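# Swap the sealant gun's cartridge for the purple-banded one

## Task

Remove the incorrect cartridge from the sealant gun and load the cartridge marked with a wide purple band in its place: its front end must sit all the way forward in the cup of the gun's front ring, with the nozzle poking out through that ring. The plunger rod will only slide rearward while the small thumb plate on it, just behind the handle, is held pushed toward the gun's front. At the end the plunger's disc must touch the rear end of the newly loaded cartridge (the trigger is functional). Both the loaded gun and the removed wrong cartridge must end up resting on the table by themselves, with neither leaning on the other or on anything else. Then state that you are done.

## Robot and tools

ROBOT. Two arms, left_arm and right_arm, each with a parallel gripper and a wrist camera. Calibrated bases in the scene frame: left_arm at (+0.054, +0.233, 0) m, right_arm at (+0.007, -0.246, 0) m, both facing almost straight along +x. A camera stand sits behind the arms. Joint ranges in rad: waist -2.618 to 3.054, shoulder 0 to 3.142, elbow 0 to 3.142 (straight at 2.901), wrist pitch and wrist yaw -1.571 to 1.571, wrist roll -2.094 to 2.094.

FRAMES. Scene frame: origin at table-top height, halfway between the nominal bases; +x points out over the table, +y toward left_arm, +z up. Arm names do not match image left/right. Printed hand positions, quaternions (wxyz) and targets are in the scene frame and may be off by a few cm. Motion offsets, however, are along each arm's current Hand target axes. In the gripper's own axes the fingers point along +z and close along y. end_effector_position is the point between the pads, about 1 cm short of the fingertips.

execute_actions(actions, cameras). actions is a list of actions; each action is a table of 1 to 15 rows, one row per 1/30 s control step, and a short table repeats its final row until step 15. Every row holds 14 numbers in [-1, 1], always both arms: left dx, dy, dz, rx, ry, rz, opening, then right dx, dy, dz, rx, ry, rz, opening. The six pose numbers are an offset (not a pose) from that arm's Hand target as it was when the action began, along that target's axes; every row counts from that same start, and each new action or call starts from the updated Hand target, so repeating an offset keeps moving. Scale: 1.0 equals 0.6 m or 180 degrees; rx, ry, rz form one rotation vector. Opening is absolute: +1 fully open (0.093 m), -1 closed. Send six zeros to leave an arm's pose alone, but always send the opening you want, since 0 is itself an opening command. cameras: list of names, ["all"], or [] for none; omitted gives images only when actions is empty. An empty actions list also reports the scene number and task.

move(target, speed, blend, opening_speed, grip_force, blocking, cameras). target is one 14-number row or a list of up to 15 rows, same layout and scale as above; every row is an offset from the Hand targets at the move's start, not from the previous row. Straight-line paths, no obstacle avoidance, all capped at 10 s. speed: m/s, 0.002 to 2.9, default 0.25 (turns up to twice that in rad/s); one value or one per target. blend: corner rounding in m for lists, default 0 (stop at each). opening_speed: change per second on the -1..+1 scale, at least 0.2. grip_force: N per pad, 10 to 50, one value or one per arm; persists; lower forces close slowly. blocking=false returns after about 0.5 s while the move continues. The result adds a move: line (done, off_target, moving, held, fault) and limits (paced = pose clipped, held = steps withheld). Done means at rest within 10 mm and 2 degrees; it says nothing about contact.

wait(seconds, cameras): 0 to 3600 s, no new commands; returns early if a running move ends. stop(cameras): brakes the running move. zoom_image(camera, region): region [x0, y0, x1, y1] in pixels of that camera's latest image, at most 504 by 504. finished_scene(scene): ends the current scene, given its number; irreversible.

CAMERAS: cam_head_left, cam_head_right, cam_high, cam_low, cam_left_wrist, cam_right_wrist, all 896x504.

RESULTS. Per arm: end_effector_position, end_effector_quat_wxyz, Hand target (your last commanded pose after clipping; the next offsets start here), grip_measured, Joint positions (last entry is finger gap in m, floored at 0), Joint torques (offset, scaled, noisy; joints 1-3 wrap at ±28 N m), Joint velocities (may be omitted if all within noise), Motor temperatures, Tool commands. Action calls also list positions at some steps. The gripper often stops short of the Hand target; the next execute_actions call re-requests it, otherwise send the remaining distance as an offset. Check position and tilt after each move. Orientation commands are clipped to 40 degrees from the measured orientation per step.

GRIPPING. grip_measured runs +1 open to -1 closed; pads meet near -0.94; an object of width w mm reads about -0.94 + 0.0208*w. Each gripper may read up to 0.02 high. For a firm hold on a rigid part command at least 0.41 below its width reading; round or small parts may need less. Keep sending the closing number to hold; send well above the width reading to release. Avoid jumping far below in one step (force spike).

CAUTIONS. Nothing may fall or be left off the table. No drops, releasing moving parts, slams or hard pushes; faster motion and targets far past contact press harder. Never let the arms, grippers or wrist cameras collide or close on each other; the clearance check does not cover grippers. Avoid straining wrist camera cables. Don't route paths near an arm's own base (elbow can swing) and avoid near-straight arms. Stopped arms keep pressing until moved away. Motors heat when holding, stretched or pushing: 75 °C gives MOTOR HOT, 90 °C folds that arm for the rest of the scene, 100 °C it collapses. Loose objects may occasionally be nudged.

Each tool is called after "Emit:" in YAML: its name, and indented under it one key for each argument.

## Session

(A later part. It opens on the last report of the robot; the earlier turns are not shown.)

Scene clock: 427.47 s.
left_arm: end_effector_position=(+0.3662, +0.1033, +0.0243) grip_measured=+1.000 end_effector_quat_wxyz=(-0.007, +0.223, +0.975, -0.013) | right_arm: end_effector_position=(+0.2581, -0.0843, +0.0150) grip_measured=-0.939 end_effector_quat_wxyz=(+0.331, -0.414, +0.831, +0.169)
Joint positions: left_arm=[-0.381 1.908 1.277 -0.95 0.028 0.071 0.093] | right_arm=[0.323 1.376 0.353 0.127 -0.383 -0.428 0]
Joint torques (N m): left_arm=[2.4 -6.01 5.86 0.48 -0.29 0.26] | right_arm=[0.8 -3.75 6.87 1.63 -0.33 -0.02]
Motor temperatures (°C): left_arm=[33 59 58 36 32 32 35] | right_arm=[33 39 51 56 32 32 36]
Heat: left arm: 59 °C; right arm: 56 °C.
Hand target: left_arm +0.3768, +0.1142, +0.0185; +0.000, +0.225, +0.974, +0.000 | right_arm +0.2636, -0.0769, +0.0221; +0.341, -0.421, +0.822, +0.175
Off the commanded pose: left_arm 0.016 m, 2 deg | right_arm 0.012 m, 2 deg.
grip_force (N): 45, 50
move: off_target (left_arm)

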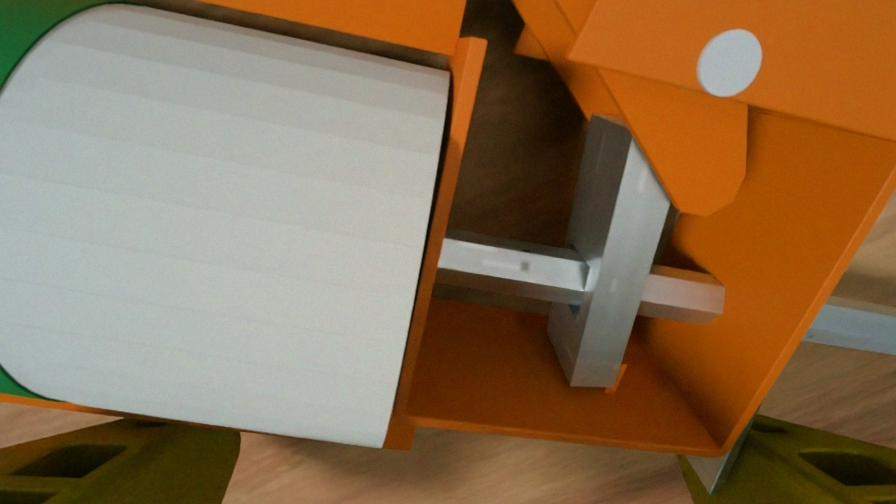

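Emit:
move:
  target: [0,0.02,0.0,0,0,0,1,0,0,0,0,0,0,-1]
  speed: 0.06
  cameras: ["cam_left_wrist"]

Emit:
zoom_image:
  camera: "cam_left_wrist"
  region: [560, 250, 896, 504]

Scene clock: 429.67 s.
left_arm: end_effector_position=(+0.3671, +0.1059, +0.0234) grip_measured=+1.000 end_effector_quat_wxyz=(-0.010, +0.221, +0.975, -0.026) | right_arm: end_effector_position=(+0.2594, -0.0832, +0.0158) grip_measured=-0.939 end_effector_quat_wxyz=(+0.331, -0.409, +0.833, +0.170)
Joint positions: left_arm=[-0.359 1.912 1.277 -0.95 0.054 0.09 0.093] | right_arm=[0.326 1.379 0.358 0.129 -0.381 -0.413 0]
Joint torques (N m): left_arm=[3.34 -5.98 6.5 0.43 -0.51 0.42] | right_arm=[0.46 -4.01 6.63 1.61 -0.35 -0.19]
Motor temperatures (°C): left_arm=[33 59 58 36 32 32 35] | right_arm=[33 39 51 56 32 32 36]
Heat: left arm: 59 °C; right arm: 56 °C.
Hand target: left_arm +0.3821, +0.1250, +0.0185; +0.000, +0.225, +0.974, +0.000 | right_arm +0.2636, -0.0769, +0.0220; +0.341, -0.421, +0.822, +0.175
Off the commanded pose: left_arm 0.025 m, 3 deg | right_arm 0.010 m, 2 deg.
grip_force (N): 45, 50
move: off_target (left_arm)

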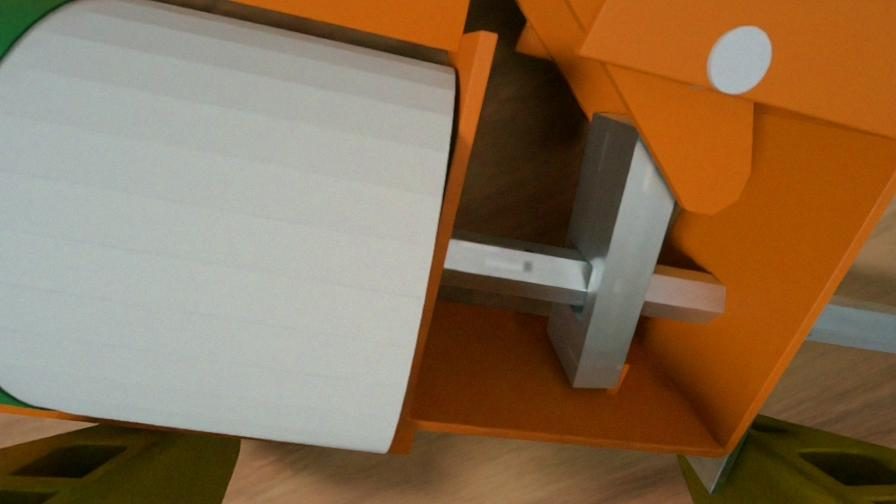

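Scaled by 1.500 from the camera's image (finer frame: 1280x720).

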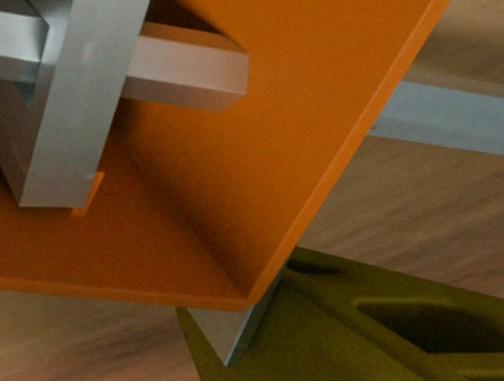

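Emit:
zoom_image:
  camera: "cam_left_wrist"
  region: [640, 380, 804, 504]

Scaled by 3.073 from the camera's image (finer frame: 1280x720).

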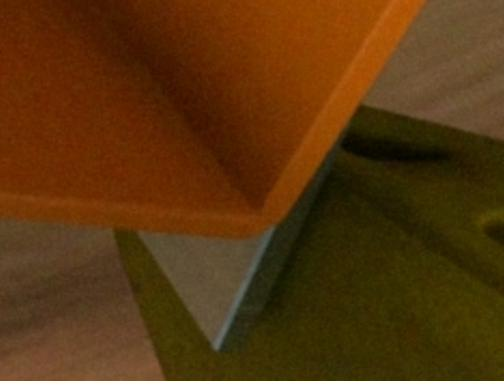

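Emit:
move:
  target: [0,0.005,0.0,0,0,0,1,0.0236,0,-0.0236,0,0,0,-1]
  speed: 0.06
  cameras: ["cam_left_wrist"]

Emit:
zoom_image:
  camera: "cam_left_wrist"
  region: [640, 380, 804, 504]

Scene clock: 437.57 s.
left_arm: end_effector_position=(+0.3630, +0.1002, +0.0240) grip_measured=+1.000 end_effector_quat_wxyz=(-0.017, +0.224, +0.973, -0.048) | right_arm: end_effector_position=(+0.2558, -0.0903, +0.0190) grip_measured=-0.939 end_effector_quat_wxyz=(+0.333, -0.408, +0.833, +0.170)
Joint positions: left_arm=[-0.357 1.912 1.277 -0.958 0.099 0.098 0.093] | right_arm=[0.299 1.335 0.344 0.094 -0.396 -0.434 0]
Joint torques (N m): left_arm=[3.88 -6.06 6.57 0.48 -0.89 0.41] | right_arm=[-2.54 -6.83 3.74 1.53 -0.57 -0.5]
Motor temperatures (°C): left_arm=[34 58 58 36 32 32 35] | right_arm=[33 39 51 55 32 32 36]
Heat: left arm: 58 °C; right arm: 55 °C.
Hand target: left_arm +0.3835, +0.1278, +0.0185; +0.000, +0.225, +0.974, +0.000 | right_arm +0.2519, -0.0933, +0.0220; +0.341, -0.421, +0.822, +0.175
Off the commanded pose: left_arm 0.035 m, 6 deg | right_arm 0.006 m, 2 deg.
grip_force (N): 45, 50
move: off_target (left_arm)

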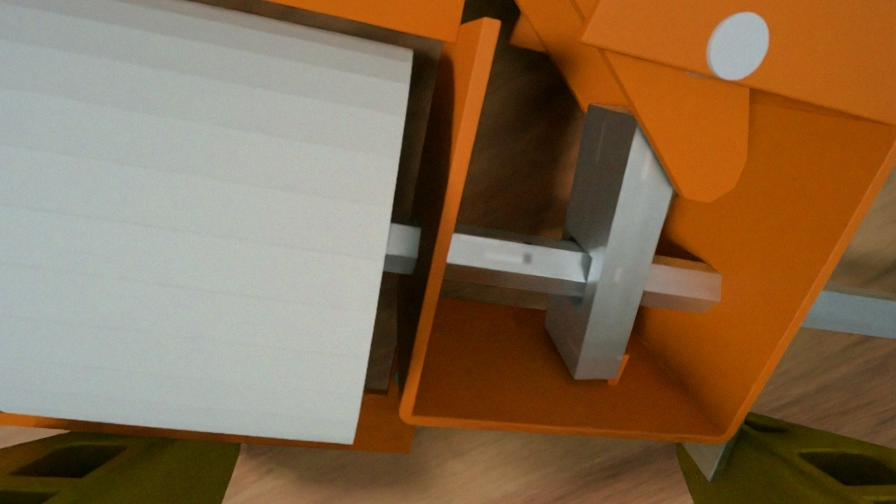

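Scaled by 3.073 from the camera's image (finer frame: 1280x720).

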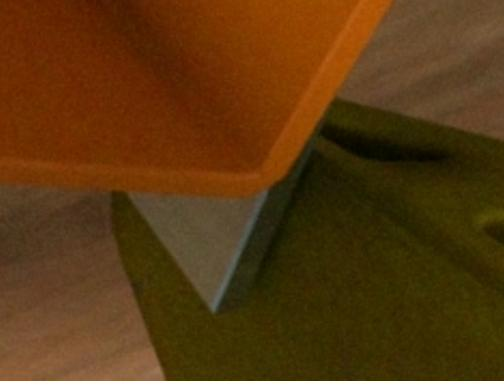

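Emit:
move:
  target: [0,0.025,0.0,0,0,0,1,0.0118,0,-0.0118,0,0,0,-1]
  speed: 0.06
  cameras: ["cam_left_wrist"]

Emit:
zoom_image:
  camera: "cam_left_wrist"
  region: [640, 380, 804, 504]

Scene clock: 444.30 s.
left_arm: end_effector_position=(+0.3568, +0.0963, +0.0247) grip_measured=+1.000 end_effector_quat_wxyz=(-0.030, +0.229, +0.970, -0.077) | right_arm: end_effector_position=(+0.2508, -0.0960, +0.0204) grip_measured=-0.939 end_effector_quat_wxyz=(+0.334, -0.407, +0.832, +0.173)
Joint positions: left_arm=[-0.344 1.914 1.277 -0.977 0.159 0.126 0.093] | right_arm=[0.273 1.297 0.325 0.07 -0.419 -0.453 0]
Joint torques (N m): left_arm=[5.97 -6.02 7.34 0.45 -1.43 0.51] | right_arm=[-3.17 -6.86 3.49 1.44 -0.56 -0.56]
Motor temperatures (°C): left_arm=[34 57 59 35 33 32 35] | right_arm=[33 39 50 54 33 32 36]
Heat: left arm: 59 °C; right arm: 54 °C.
Hand target: left_arm +0.3900, +0.1412, +0.0185; +0.000, +0.225, +0.974, +0.000 | right_arm +0.2461, -0.1013, +0.0221; +0.341, -0.421, +0.822, +0.175
Off the commanded pose: left_arm 0.056 m, 9 deg | right_arm 0.007 m, 2 deg.
grip_force (N): 45, 50
move: off_target (left_arm)

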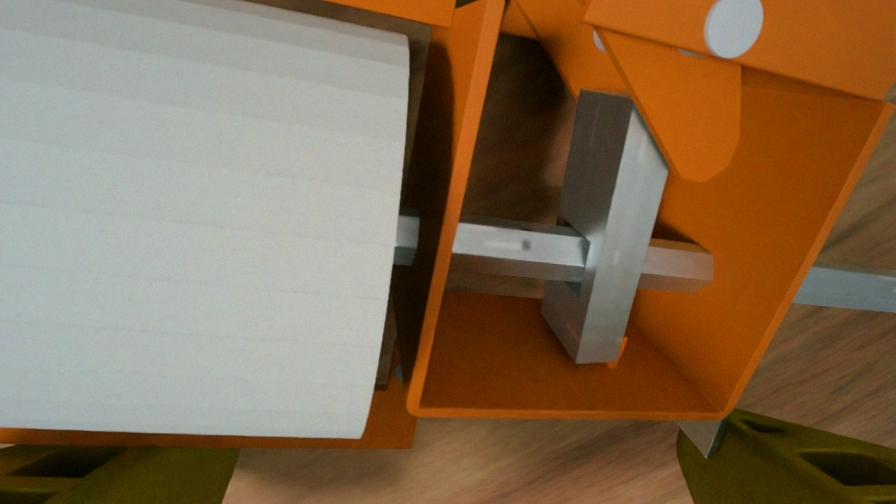

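Scaled by 3.073 from the camera's image (finer frame: 1280x720).

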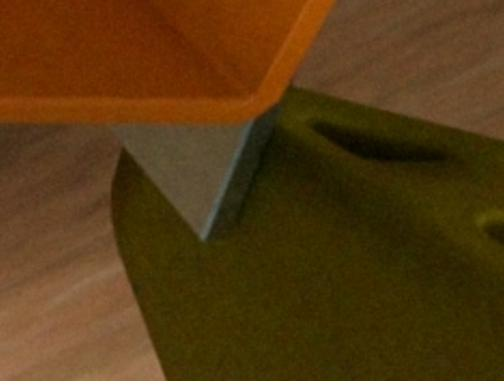

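Emit:
wait:
  seconds: 0.1
  cameras: ["cam_high", "cam_head_left", "cam_right_wrist"]

Emit:
zoom_image:
  camera: "cam_high"
  region: [350, 190, 510, 380]

Scene clock: 448.73 s.
left_arm: end_effector_position=(+0.3569, +0.0964, +0.0247) grip_measured=+1.000 end_effector_quat_wxyz=(-0.030, +0.230, +0.970, -0.077) | right_arm: end_effector_position=(+0.2508, -0.0960, +0.0204) grip_measured=-0.939 end_effector_quat_wxyz=(+0.334, -0.407, +0.832, +0.173)
Joint positions: left_arm=[-0.344 1.914 1.277 -0.977 0.159 0.127 0.093] | right_arm=[0.273 1.297 0.325 0.07 -0.419 -0.453 0]
Joint torques (N m): left_arm=[6.04 -6.05 7.35 0.45 -1.39 0.48] | right_arm=[-3.15 -6.84 3.51 1.45 -0.58 -0.62]
Motor temperatures (°C): left_arm=[34 57 59 35 33 32 35] | right_arm=[33 39 50 54 33 32 36]
Heat: left arm: 59 °C; right arm: 54 °C.
Hand target: left_arm +0.3901, +0.1413, +0.0185; +0.000, +0.225, +0.974, +0.000 | right_arm +0.2461, -0.1013, +0.0221; +0.341, -0.421, +0.822, +0.175
Tool commands: left_gripper/opening=+1.0 right_gripper/opening=-1.0
Off the commanded pose: left_arm 0.056 m, 9 deg | right_arm 0.007 m, 2 deg.
grip_force (N): 45, 50
wait: 0.10 s; at rest from the start
Images, in order (width x height): cam_head_left 896x504, cam_high 896x504, cam_right_wrist 896x504.

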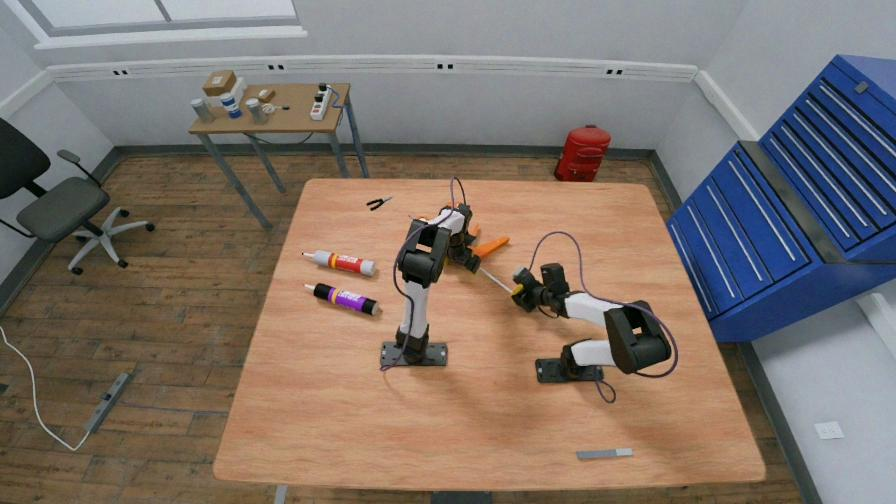

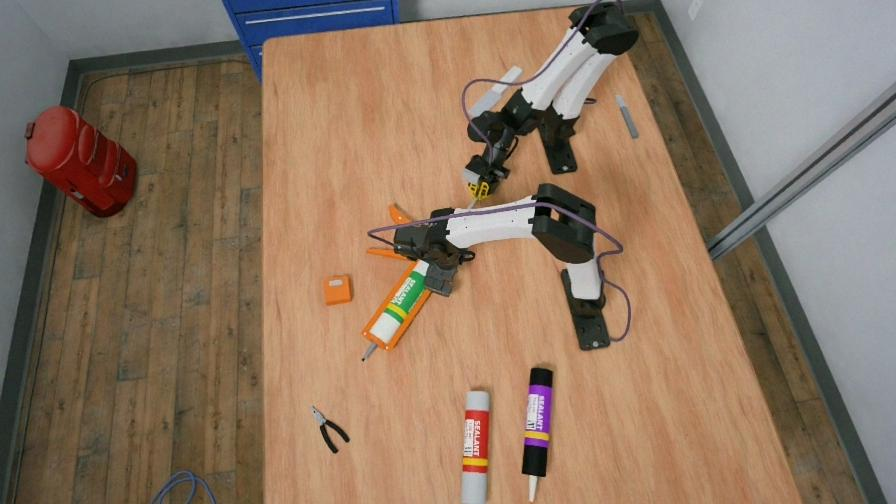

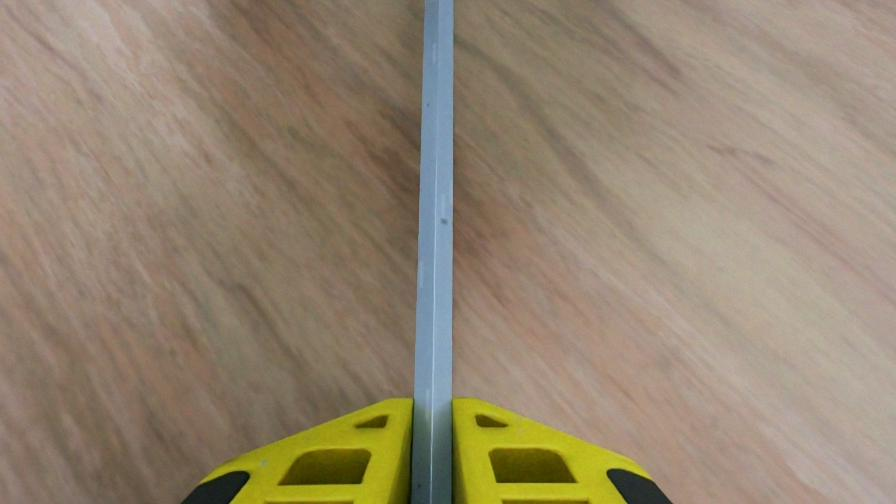

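Scaled by 2.653 from the camera's image (finer frame: 1280x720).

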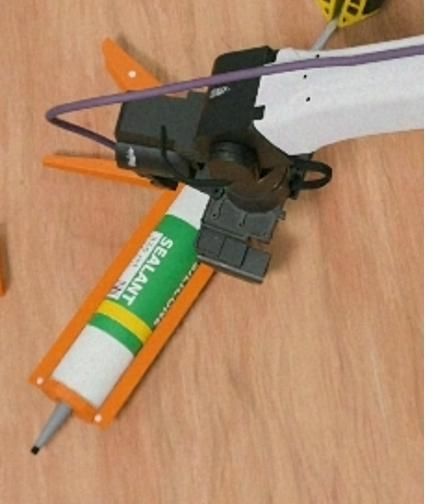

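Emit:
wait:
  seconds: 0.1
  cameras: ["cam_low", "cam_head_right", "cam_left_wrist"]

Emit:
zoom_image:
  camera: "cam_left_wrist"
  region: [0, 300, 300, 504]

Scene clock: 463.83 s.
left_arm: end_effector_position=(+0.3569, +0.0964, +0.0247) grip_measured=+1.000 end_effector_quat_wxyz=(-0.030, +0.230, +0.970, -0.077) | right_arm: end_effector_position=(+0.2508, -0.0960, +0.0204) grip_measured=-0.939 end_effector_quat_wxyz=(+0.334, -0.407, +0.832, +0.173)
Joint positions: left_arm=[-0.344 1.914 1.277 -0.977 0.159 0.127 0.093] | right_arm=[0.273 1.297 0.325 0.07 -0.419 -0.453 0]
Joint torques (N m): left_arm=[6.04 -6.04 7.36 0.45 -1.4 0.5] | right_arm=[-3.18 -6.8 3.55 1.45 -0.56 -0.6]
Motor temperatures (°C): left_arm=[35 58 60 35 35 32 35] | right_arm=[33 40 48 52 33 32 36]
Heat: left arm: 60 °C; right arm: 52 °C.
Hand target: left_arm +0.3901, +0.1413, +0.0185; +0.000, +0.225, +0.974, +0.000 | right_arm +0.2461, -0.1013, +0.0221; +0.341, -0.421, +0.822, +0.175
Tool commands: left_gripper/opening=+1.0 right_gripper/opening=-1.0
Off the commanded pose: left_arm 0.056 m, 9 deg | right_arm 0.007 m, 2 deg.
grip_force (N): 45, 50
wait: 0.10 s; at rest from the start
Images, in order (width x height): cam_head_right 896x504, cam_low 896x504, cam_left_wrist 896x504.

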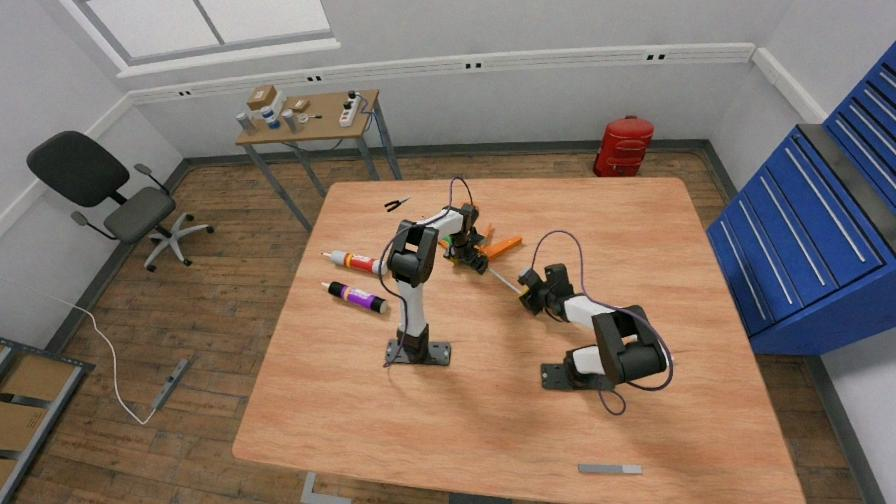

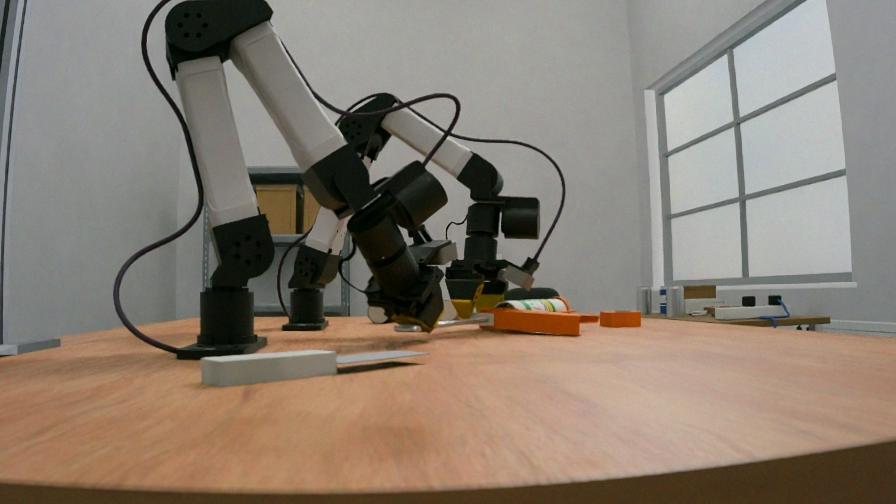

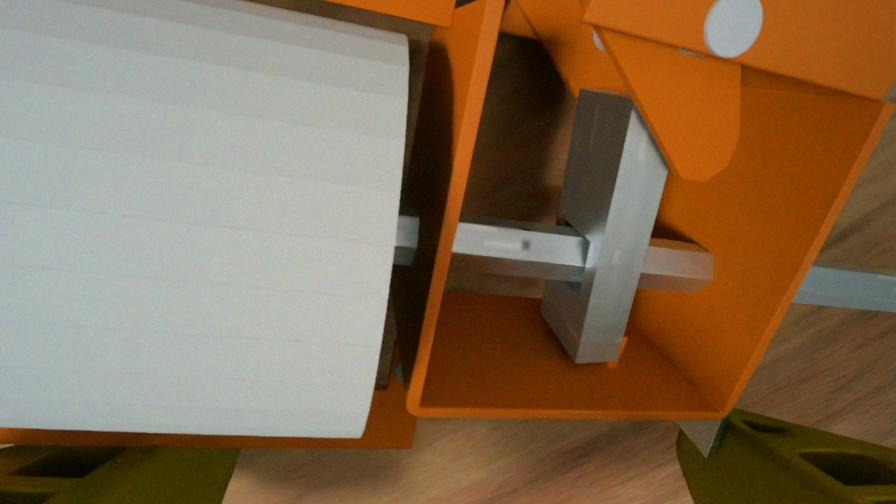

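Scaled by 1.680 from the camera's image (finer frame: 1280x720).

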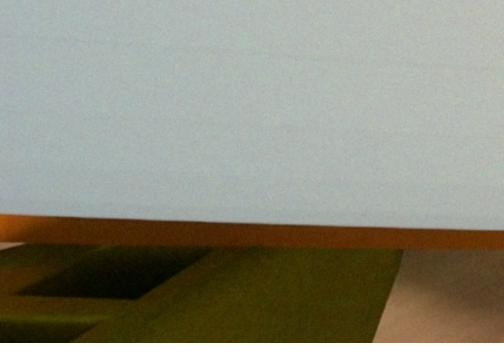

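Emit:
move:
  target:
    - [0.015,-0.1,-0.01,0,0,0,1,0,0,0,0,0,0,-1]
    - [0.015,-0.1,-0.14,0,0,0,0,0,0,0,0,0,0,-1]
  speed: 0.12
  cameras: ["cam_left_wrist"]

Scene clock: 483.00 s.
left_arm: end_effector_position=(+0.3505, +0.0935, +0.0892) grip_measured=+0.002 end_effector_quat_wxyz=(-0.017, +0.228, +0.973, -0.002) | right_arm: end_effector_position=(+0.2480, -0.1025, +0.0187) grip_measured=-0.939 end_effector_quat_wxyz=(+0.332, -0.412, +0.832, +0.168)
Joint positions: left_arm=[-0.435 1.825 1.435 -1.214 0.011 0.029 0.045] | right_arm=[0.249 1.281 0.316 0.047 -0.427 -0.486 0]
Joint torques (N m): left_arm=[-0.29 -8.4 8.36 0.05 -0.11 -0.14] | right_arm=[-1.1 -5.35 4.38 1.6 -0.51 -0.26]
Motor temperatures (°C): left_arm=[36 58 61 35 35 32 35] | right_arm=[33 40 47 51 33 32 36]
Heat: left arm: 61 °C; right arm: 51 °C.
Hand target: left_arm +0.3557, +0.0913, +0.1026; +0.000, +0.225, +0.974, +0.000 | right_arm +0.2461, -0.1013, +0.0220; +0.341, -0.421, +0.822, +0.175
Off the commanded pose: left_arm 0.014 m, 2 deg | right_arm 0.004 m, 2 deg.
grip_force (N): 45, 50
move: off_target (left_arm); target 2's new opening was sent with left_arm's hand 0.014 m and 2 deg from that target

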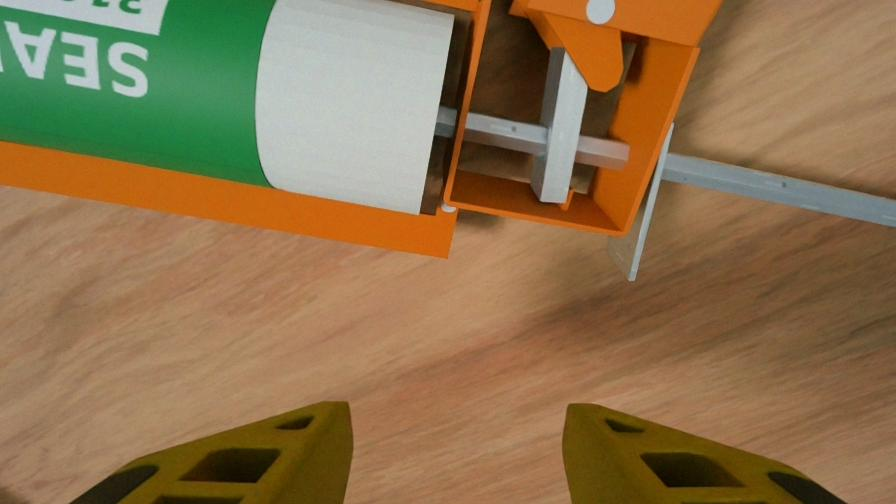

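Emit:
move:
  target: [0.003,-0.1267,0.05,0,0,-0.439,-1,0,0,0,0,0,0,-1]
  speed: 0.2
  cameras: ["cam_left_wrist"]

Scene clock: 491.97 s.
left_arm: end_effector_position=(+0.3225, +0.0238, +0.0813) grip_measured=-0.975 end_effector_quat_wxyz=(-0.002, -0.443, +0.897, -0.009) | right_arm: end_effector_position=(+0.2480, -0.1025, +0.0187) grip_measured=-0.939 end_effector_quat_wxyz=(+0.332, -0.412, +0.832, +0.168)
Joint positions: left_arm=[-0.657 1.833 1.414 -1.136 0.011 -1.573 0] | right_arm=[0.249 1.281 0.316 0.047 -0.427 -0.486 0]
Joint torques (N m): left_arm=[-0.59 -6.15 4.64 0.39 -0.18 -0.14] | right_arm=[-1.18 -5.26 4.4 1.59 -0.51 -0.25]
Motor temperatures (°C): left_arm=[35 58 61 35 34 32 35] | right_arm=[33 40 47 51 33 32 36]
Heat: left arm: 61 °C; right arm: 51 °C.
Hand target: left_arm +0.3207, +0.0238, +0.0726; +0.000, -0.446, +0.895, +0.000 | right_arm +0.2461, -0.1013, +0.0220; +0.341, -0.421, +0.822, +0.175
Off the commanded pose: left_arm 0.009 m, 1 deg | right_arm 0.004 m, 2 deg.
grip_force (N): 45, 50
move: done

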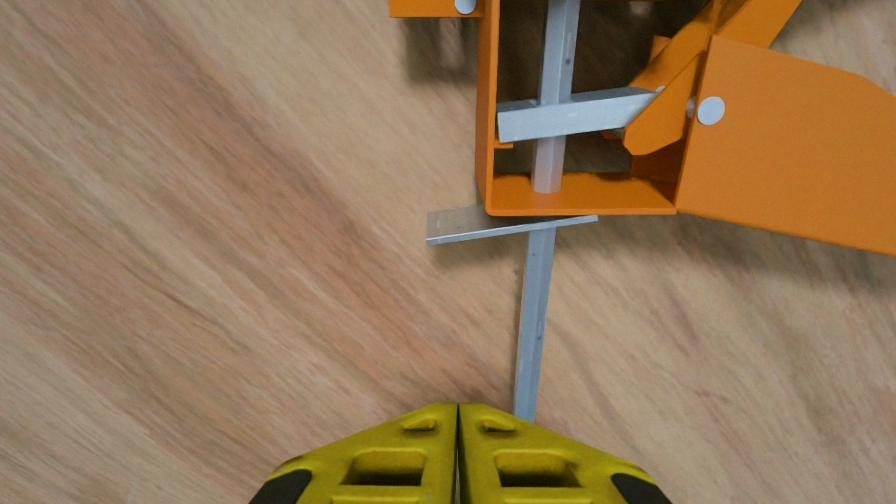

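Emit:
move:
  target: [0.0,0.036,0.085,0,0,0,-1,0,0,0,0,0,0,-1]
  speed: 0.12
  cameras: ["cam_left_wrist"]

Scene clock: 507.33 s.
left_arm: end_effector_position=(+0.3050, +0.0372, +0.0242) grip_measured=-0.975 end_effector_quat_wxyz=(-0.006, -0.444, +0.896, -0.001) | right_arm: end_effector_position=(+0.2480, -0.1025, +0.0187) grip_measured=-0.939 end_effector_quat_wxyz=(+0.332, -0.412, +0.832, +0.168)
Joint positions: left_arm=[-0.657 1.833 1.177 -0.919 0.011 -1.574 0] | right_arm=[0.249 1.281 0.316 0.047 -0.427 -0.486 0]
Joint torques (N m): left_arm=[-0.68 -7.05 4.42 0.37 -0.18 -0.17] | right_arm=[-1.11 -5.26 4.42 1.58 -0.52 -0.25]
Motor temperatures (°C): left_arm=[34 56 59 35 33 32 35] | right_arm=[33 40 46 51 33 32 36]
Heat: left arm: 59 °C; right arm: 51 °C.
Hand target: left_arm +0.3036, +0.0367, +0.0216; +0.000, -0.446, +0.895, +0.000 | right_arm +0.2461, -0.1013, +0.0220; +0.341, -0.421, +0.822, +0.175
Off the commanded pose: left_arm 0.003 m, 1 deg | right_arm 0.004 m, 2 deg.
grip_force (N): 45, 50
move: done

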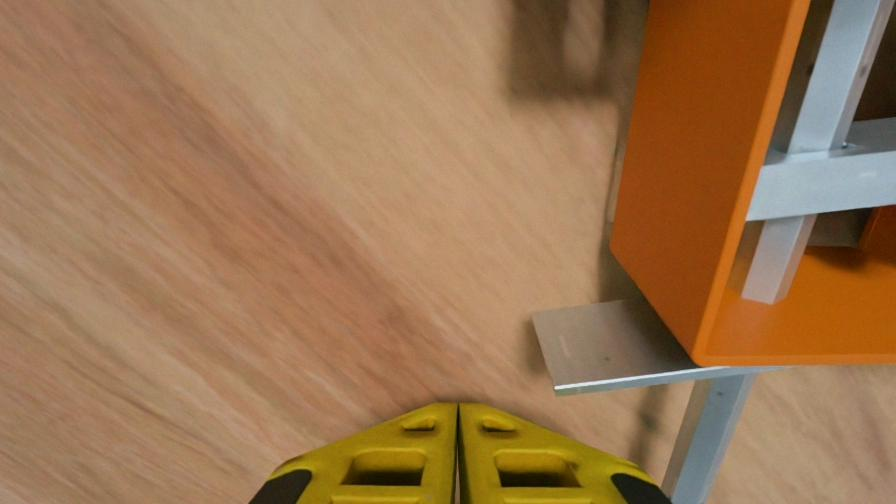

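Emit:
move:
  target: [-0.022,-0.012,0.0,0,0,0,-1,0,0,0,0,0,0,-1]
  speed: 0.1
  cameras: ["cam_left_wrist"]

Scene clock: 510.87 s.
left_arm: end_effector_position=(+0.3089, +0.0434, +0.0218) grip_measured=-0.975 end_effector_quat_wxyz=(-0.008, -0.449, +0.894, +0.002) | right_arm: end_effector_position=(+0.2479, -0.1024, +0.0187) grip_measured=-0.939 end_effector_quat_wxyz=(+0.332, -0.412, +0.832, +0.169)
Joint positions: left_arm=[-0.633 1.841 1.177 -0.918 0.012 -1.561 0] | right_arm=[0.249 1.281 0.316 0.047 -0.427 -0.486 0]
Joint torques (N m): left_arm=[0.7 -5.83 6.86 0.28 -0.19 0.07] | right_arm=[-1.1 -5.34 4.37 1.6 -0.51 -0.27]
Motor temperatures (°C): left_arm=[34 56 59 35 33 32 35] | right_arm=[33 40 46 51 33 32 36]
Heat: left arm: 59 °C; right arm: 51 °C.
Hand target: left_arm +0.3172, +0.0429, +0.0216; +0.000, -0.446, +0.895, +0.000 | right_arm +0.2461, -0.1013, +0.0220; +0.341, -0.421, +0.822, +0.175
Off the commanded pose: left_arm 0.008 m, 1 deg | right_arm 0.004 m, 2 deg.
grip_force (N): 45, 50
move: done

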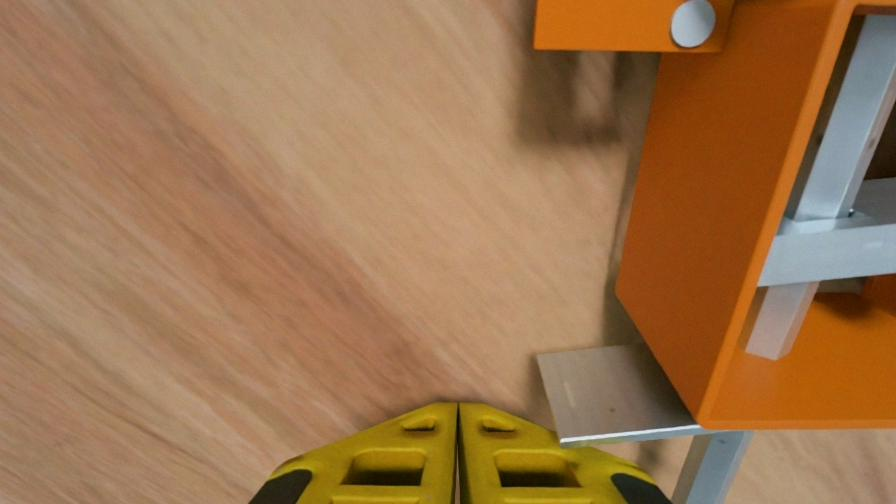

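Emit:
move:
  target: [-0.012,-0.01,0.0,0,0,0,-1,0,0,0,0,0,0,-1]
  speed: 0.08
  cameras: ["cam_left_wrist"]

Scene clock: 513.70 s.
left_arm: end_effector_position=(+0.3101, +0.0447, +0.0207) grip_measured=-0.975 end_effector_quat_wxyz=(-0.016, -0.444, +0.896, +0.006) | right_arm: end_effector_position=(+0.2479, -0.1024, +0.0187) grip_measured=-0.939 end_effector_quat_wxyz=(+0.332, -0.412, +0.832, +0.169)
Joint positions: left_arm=[-0.623 1.857 1.192 -0.933 0.022 -1.54 0] | right_arm=[0.249 1.281 0.316 0.047 -0.427 -0.486 0]
Joint torques (N m): left_arm=[1.63 -5.59 7.86 0.29 -0.28 0.1] | right_arm=[-1.13 -5.35 4.44 1.6 -0.53 -0.25]
Motor temperatures (°C): left_arm=[34 56 59 35 33 32 35] | right_arm=[33 40 46 51 33 32 36]
Heat: left arm: 59 °C; right arm: 51 °C.
Hand target: left_arm +0.3263, +0.0451, +0.0215; +0.000, -0.446, +0.895, +0.000 | right_arm +0.2461, -0.1013, +0.0220; +0.341, -0.421, +0.822, +0.175
Off the commanded pose: left_arm 0.016 m, 2 deg | right_arm 0.004 m, 2 deg.
grip_force (N): 45, 50
move: off_target (left_arm)

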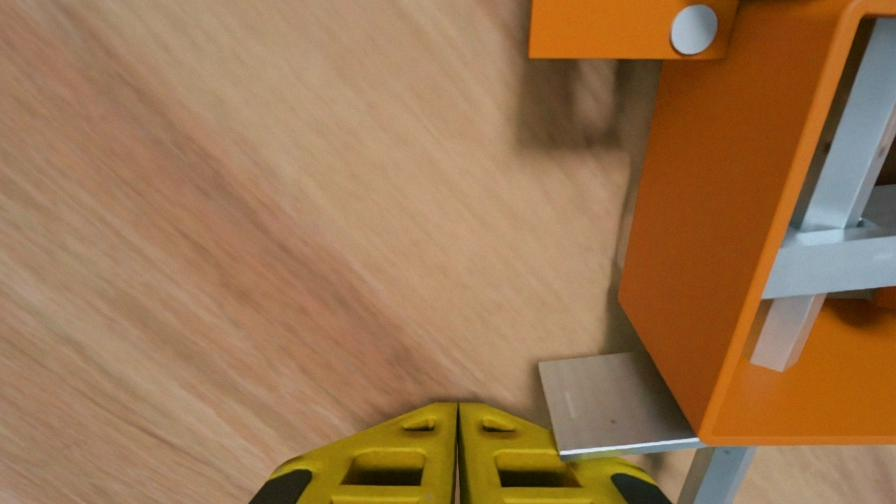

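Emit:
move:
  target: [-0.02,0.0,0.0,0,0,0,-1,0,0,0,0,0,0,-1]
  speed: 0.08
  cameras: ["cam_left_wrist"]

Emit:
zoom_image:
  camera: "cam_left_wrist"
  region: [500, 330, 760, 504]

Scene clock: 518.83 s.
left_arm: end_effector_position=(+0.3104, +0.0452, +0.0216) grip_measured=-0.975 end_effector_quat_wxyz=(-0.034, -0.437, +0.899, -0.003) | right_arm: end_effector_position=(+0.2481, -0.1024, +0.0188) grip_measured=-0.939 end_effector_quat_wxyz=(+0.332, -0.412, +0.832, +0.169)
Joint positions: left_arm=[-0.599 1.857 1.195 -0.937 0.063 -1.501 0] | right_arm=[0.249 1.281 0.316 0.048 -0.427 -0.486 0]
Joint torques (N m): left_arm=[2.62 -5.56 7.9 0.32 -0.63 0.05] | right_arm=[-1.13 -5.27 4.4 1.6 -0.53 -0.26]
Motor temperatures (°C): left_arm=[34 56 59 35 33 32 35] | right_arm=[33 40 46 51 33 32 36]
Heat: left arm: 59 °C; right arm: 51 °C.
Hand target: left_arm +0.3335, +0.0546, +0.0215; +0.000, -0.446, +0.895, +0.000 | right_arm +0.2461, -0.1013, +0.0220; +0.341, -0.421, +0.822, +0.175
Off the commanded pose: left_arm 0.025 m, 4 deg | right_arm 0.004 m, 2 deg.
grip_force (N): 45, 50
move: off_target (left_arm)

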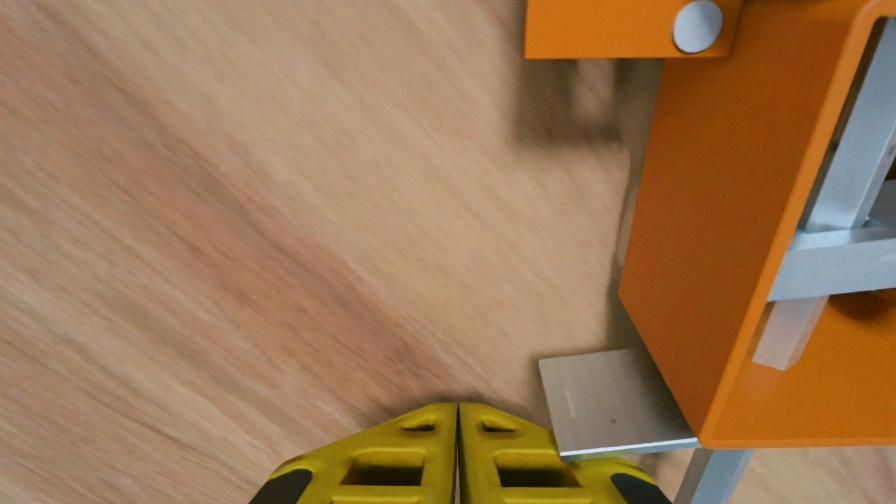

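Scaled by 1.938 from the camera's image (finer frame: 1280x720).

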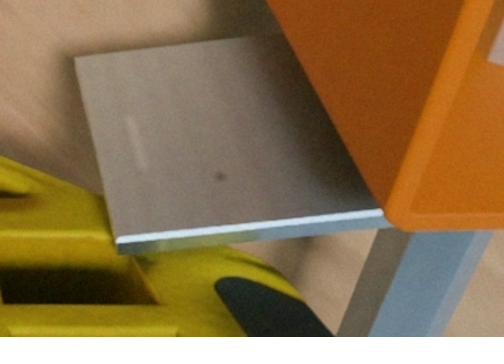

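Emit:
move:
  target: [-0.025,0.0,0.0,0,0,0,-1,0,0,0,0,0,0,-1]
  speed: 0.08
  cameras: ["cam_left_wrist"]

Emit:
zoom_image:
  camera: "cam_left_wrist"
  region: [500, 330, 760, 504]

Scene clock: 521.43 s.
left_arm: end_effector_position=(+0.3111, +0.0459, +0.0227) grip_measured=-0.975 end_effector_quat_wxyz=(-0.056, -0.428, +0.902, -0.016) | right_arm: end_effector_position=(+0.2484, -0.1023, +0.0191) grip_measured=-0.939 end_effector_quat_wxyz=(+0.333, -0.412, +0.831, +0.168)
Joint positions: left_arm=[-0.57 1.859 1.199 -0.944 0.112 -1.453 0] | right_arm=[0.249 1.281 0.316 0.05 -0.427 -0.486 0]
Joint torques (N m): left_arm=[3.81 -5.64 7.98 0.31 -1.05 0.04] | right_arm=[-1.11 -5.35 4.41 1.56 -0.52 -0.26]
Motor temperatures (°C): left_arm=[34 56 59 35 33 32 35] | right_arm=[33 40 46 51 33 32 37]
Heat: left arm: 59 °C; right arm: 51 °C.
Hand target: left_arm +0.3425, +0.0666, +0.0216; +0.000, -0.446, +0.895, +0.000 | right_arm +0.2461, -0.1013, +0.0220; +0.341, -0.421, +0.822, +0.175
Off the commanded pose: left_arm 0.038 m, 7 deg | right_arm 0.004 m, 2 deg.
grip_force (N): 45, 50
move: off_target (left_arm)

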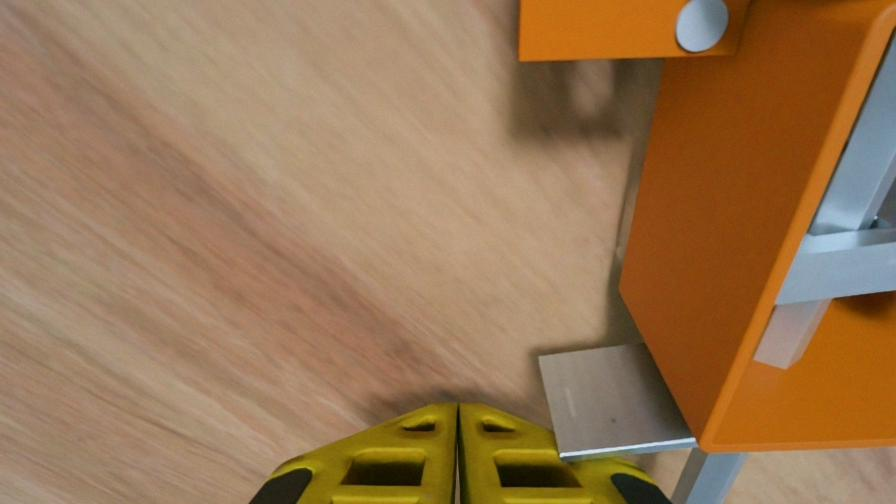

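Scaled by 1.938 from the camera's image (finer frame: 1280x720).

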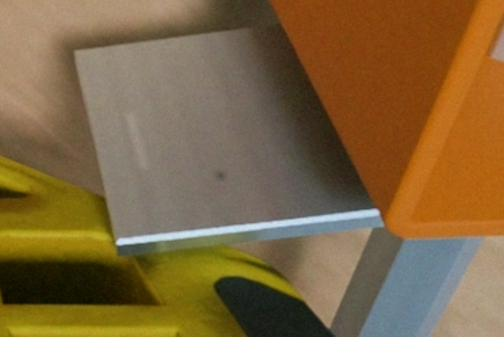

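Emit:
move:
  target: [-0.03,0.0,0.0,0,0,0,-1,0,0,0,0,0,0,-1]
  speed: 0.08
  cameras: ["cam_left_wrist"]

Emit:
zoom_image:
  camera: "cam_left_wrist"
  region: [500, 330, 760, 504]

Scene clock: 525.43 s.
left_arm: end_effector_position=(+0.3119, +0.0469, +0.0239) grip_measured=-0.975 end_effector_quat_wxyz=(-0.082, -0.419, +0.904, -0.031) | right_arm: end_effector_position=(+0.2489, -0.1021, +0.0195) grip_measured=-0.939 end_effector_quat_wxyz=(+0.334, -0.412, +0.831, +0.168)
Joint positions: left_arm=[-0.536 1.865 1.206 -0.955 0.17 -1.398 0] | right_arm=[0.249 1.281 0.316 0.052 -0.427 -0.486 0]
Joint torques (N m): left_arm=[5.26 -5.9 8.29 0.32 -1.53 -0.04] | right_arm=[-1.06 -5.27 4.46 1.55 -0.51 -0.25]
Motor temperatures (°C): left_arm=[34 56 60 35 34 32 35] | right_arm=[33 40 46 51 33 32 37]
Heat: left arm: 60 °C; right arm: 51 °C.
Hand target: left_arm +0.3535, +0.0811, +0.0216; +0.000, -0.446, +0.895, +0.000 | right_arm +0.2461, -0.1013, +0.0220; +0.341, -0.421, +0.822, +0.175
Off the commanded pose: left_arm 0.054 m, 11 deg | right_arm 0.004 m, 2 deg.
grip_force (N): 45, 50
move: off_target (left_arm)

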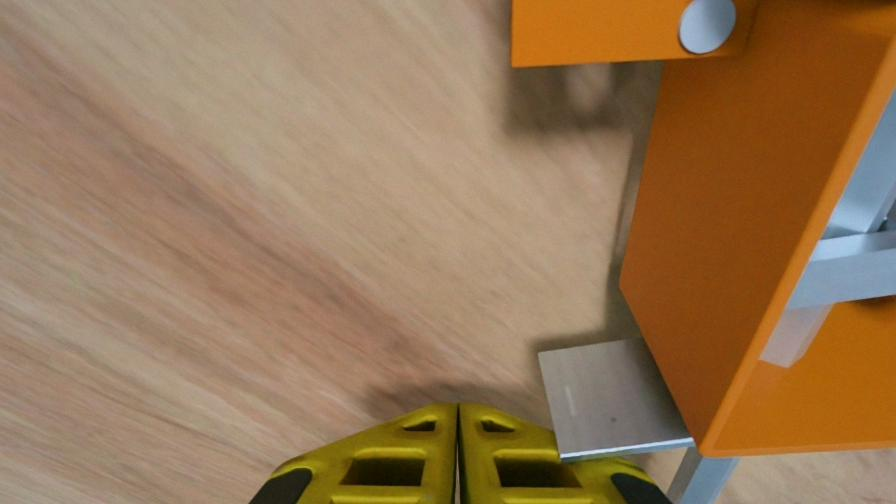

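Scaled by 1.938 from the camera's image (finer frame: 1280x720).

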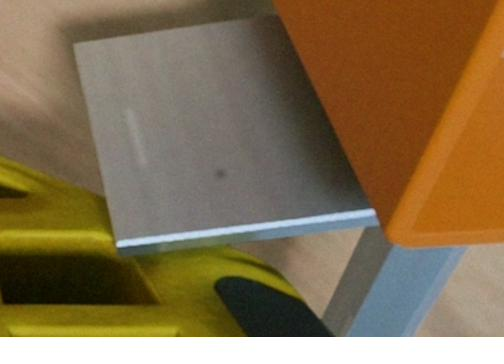

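Emit:
move:
  target: [-0.012,0.0,0.0,0,0,0,-1,0.0177,0,-0.0177,0,0,0,-1]
  speed: 0.06
  cameras: ["cam_left_wrist"]

Emit:
zoom_image:
  camera: "cam_left_wrist"
  region: [500, 330, 760, 504]

Scene clock: 528.97 s.
left_arm: end_effector_position=(+0.3062, +0.0399, +0.0259) grip_measured=-0.975 end_effector_quat_wxyz=(-0.107, -0.409, +0.905, -0.046) | right_arm: end_effector_position=(+0.2428, -0.1097, +0.0206) grip_measured=-0.939 end_effector_quat_wxyz=(+0.336, -0.410, +0.831, +0.170)
Joint positions: left_arm=[-0.534 1.865 1.206 -0.961 0.227 -1.375 0] | right_arm=[0.214 1.233 0.293 0.019 -0.453 -0.512 0]
Joint torques (N m): left_arm=[6.61 -6.16 8.49 0.28 -2.01 -0.1] | right_arm=[-2.78 -6.19 3.77 1.36 -0.6 -0.53]
Motor temperatures (°C): left_arm=[35 55 61 35 34 32 35] | right_arm=[33 40 46 52 33 32 37]
Heat: left arm: 61 °C; right arm: 52 °C.
Hand target: left_arm +0.3577, +0.0868, +0.0216; +0.000, -0.446, +0.895, +0.000 | right_arm +0.2373, -0.1135, +0.0221; +0.341, -0.421, +0.822, +0.175
Off the commanded pose: left_arm 0.070 m, 14 deg | right_arm 0.007 m, 2 deg.
grip_force (N): 45, 50
move: off_target (left_arm)

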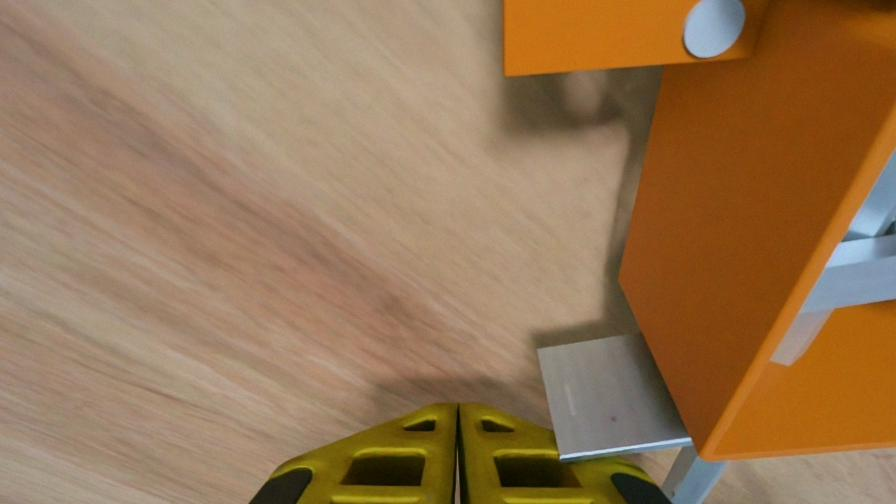

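Scaled by 1.938 from the camera's image (finer frame: 1280x720).

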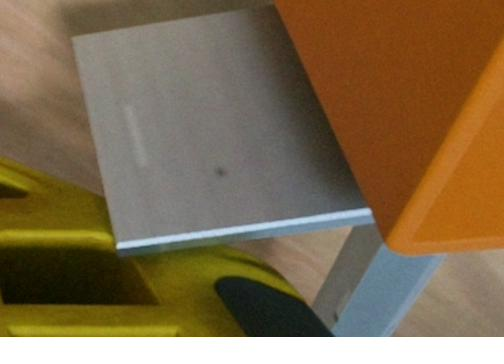

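Emit:
move:
  target: [0.125,0.0215,-0.007,0,0,0,-1,0,0,0,0,0,0,-0.3]
  speed: 0.12
  opening_speed: 0.6
  cameras: ["cam_left_wrist"]

Scene clock: 534.20 s.
left_arm: end_effector_position=(+0.3008, +0.0348, +0.0217) grip_measured=-0.975 end_effector_quat_wxyz=(-0.012, -0.442, +0.897, +0.009) | right_arm: end_effector_position=(+0.2379, -0.1134, +0.0201) grip_measured=-0.302 end_effector_quat_wxyz=(+0.334, -0.418, +0.827, +0.172)
Joint positions: left_arm=[-0.669 1.85 1.188 -0.935 0.015 -1.582 0] | right_arm=[0.192 1.212 0.286 -0.013 -0.474 -0.549 0.031]
Joint torques (N m): left_arm=[-0.28 -8.8 4.46 0.31 -0.23 -0.24] | right_arm=[-1.05 -4.33 4.6 1.59 -0.43 -0.11]
Motor temperatures (°C): left_arm=[35 55 61 35 35 32 35] | right_arm=[33 40 46 52 33 32 36]
Heat: left arm: 61 °C; right arm: 52 °C.
Hand target: left_arm +0.3023, +0.0347, +0.0258; +0.000, -0.446, +0.895, +0.000 | right_arm +0.2374, -0.1135, +0.0221; +0.341, -0.421, +0.822, +0.175
Off the commanded pose: left_arm 0.004 m, 2 deg | right_arm 0.002 m, 1 deg.
grip_force (N): 45, 50
move: done

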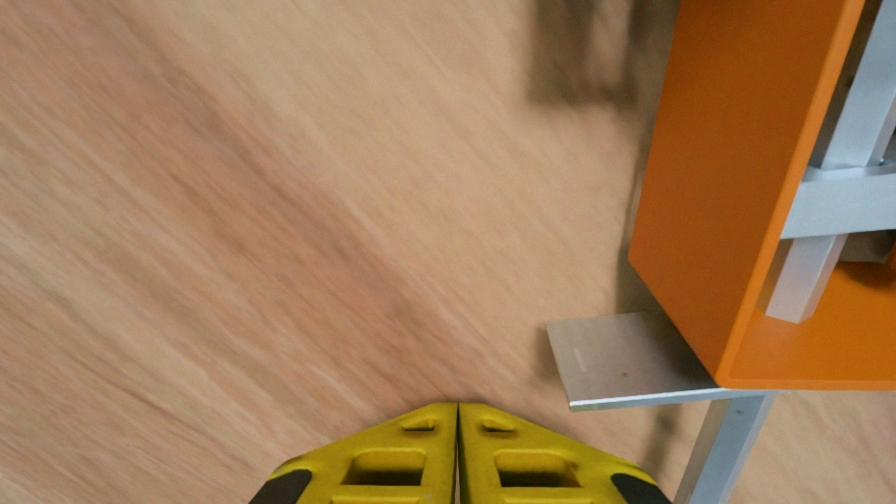

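Emit:
move:
  target: [-0.035,0.0,0.004,0,0,0,-1,0,0,0,0,0,0,-0.3]
  speed: 0.06
  cameras: ["cam_left_wrist"]

Emit:
zoom_image:
  camera: "cam_left_wrist"
  region: [500, 330, 760, 504]

Scene clock: 536.33 s.
left_arm: end_effector_position=(+0.3095, +0.0443, +0.0217) grip_measured=-0.975 end_effector_quat_wxyz=(-0.014, -0.444, +0.896, +0.005) | right_arm: end_effector_position=(+0.2376, -0.1130, +0.0203) grip_measured=-0.302 end_effector_quat_wxyz=(+0.333, -0.418, +0.827, +0.174)
Joint positions: left_arm=[-0.626 1.85 1.188 -0.93 0.021 -1.544 0] | right_arm=[0.192 1.212 0.286 -0.013 -0.477 -0.549 0.031]
Joint torques (N m): left_arm=[1.47 -8.43 4.07 0.37 -0.28 0.07] | right_arm=[-1.11 -4.33 4.62 1.62 -0.39 -0.11]
Motor temperatures (°C): left_arm=[35 56 61 35 35 32 35] | right_arm=[33 40 46 52 33 32 36]
Heat: left arm: 61 °C; right arm: 52 °C.
Hand target: left_arm +0.3149, +0.0514, +0.0234; +0.000, -0.446, +0.895, +0.000 | right_arm +0.2373, -0.1135, +0.0221; +0.341, -0.421, +0.822, +0.175
Off the commanded pose: left_arm 0.009 m, 2 deg | right_arm 0.002 m, 1 deg.
grip_force (N): 45, 50
move: done

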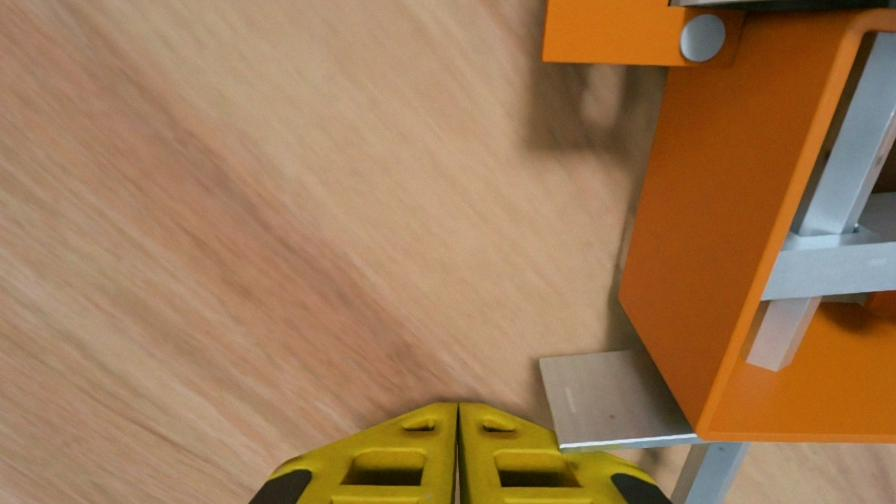

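Scaled by 1.938 from the camera's image (finer frame: 1280x720).

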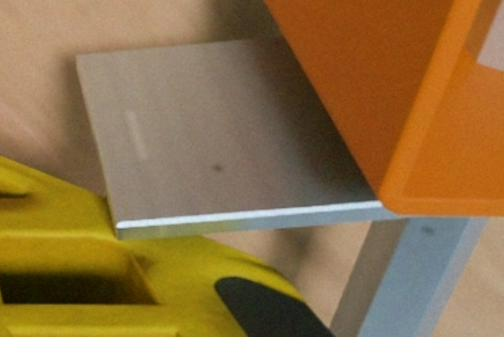

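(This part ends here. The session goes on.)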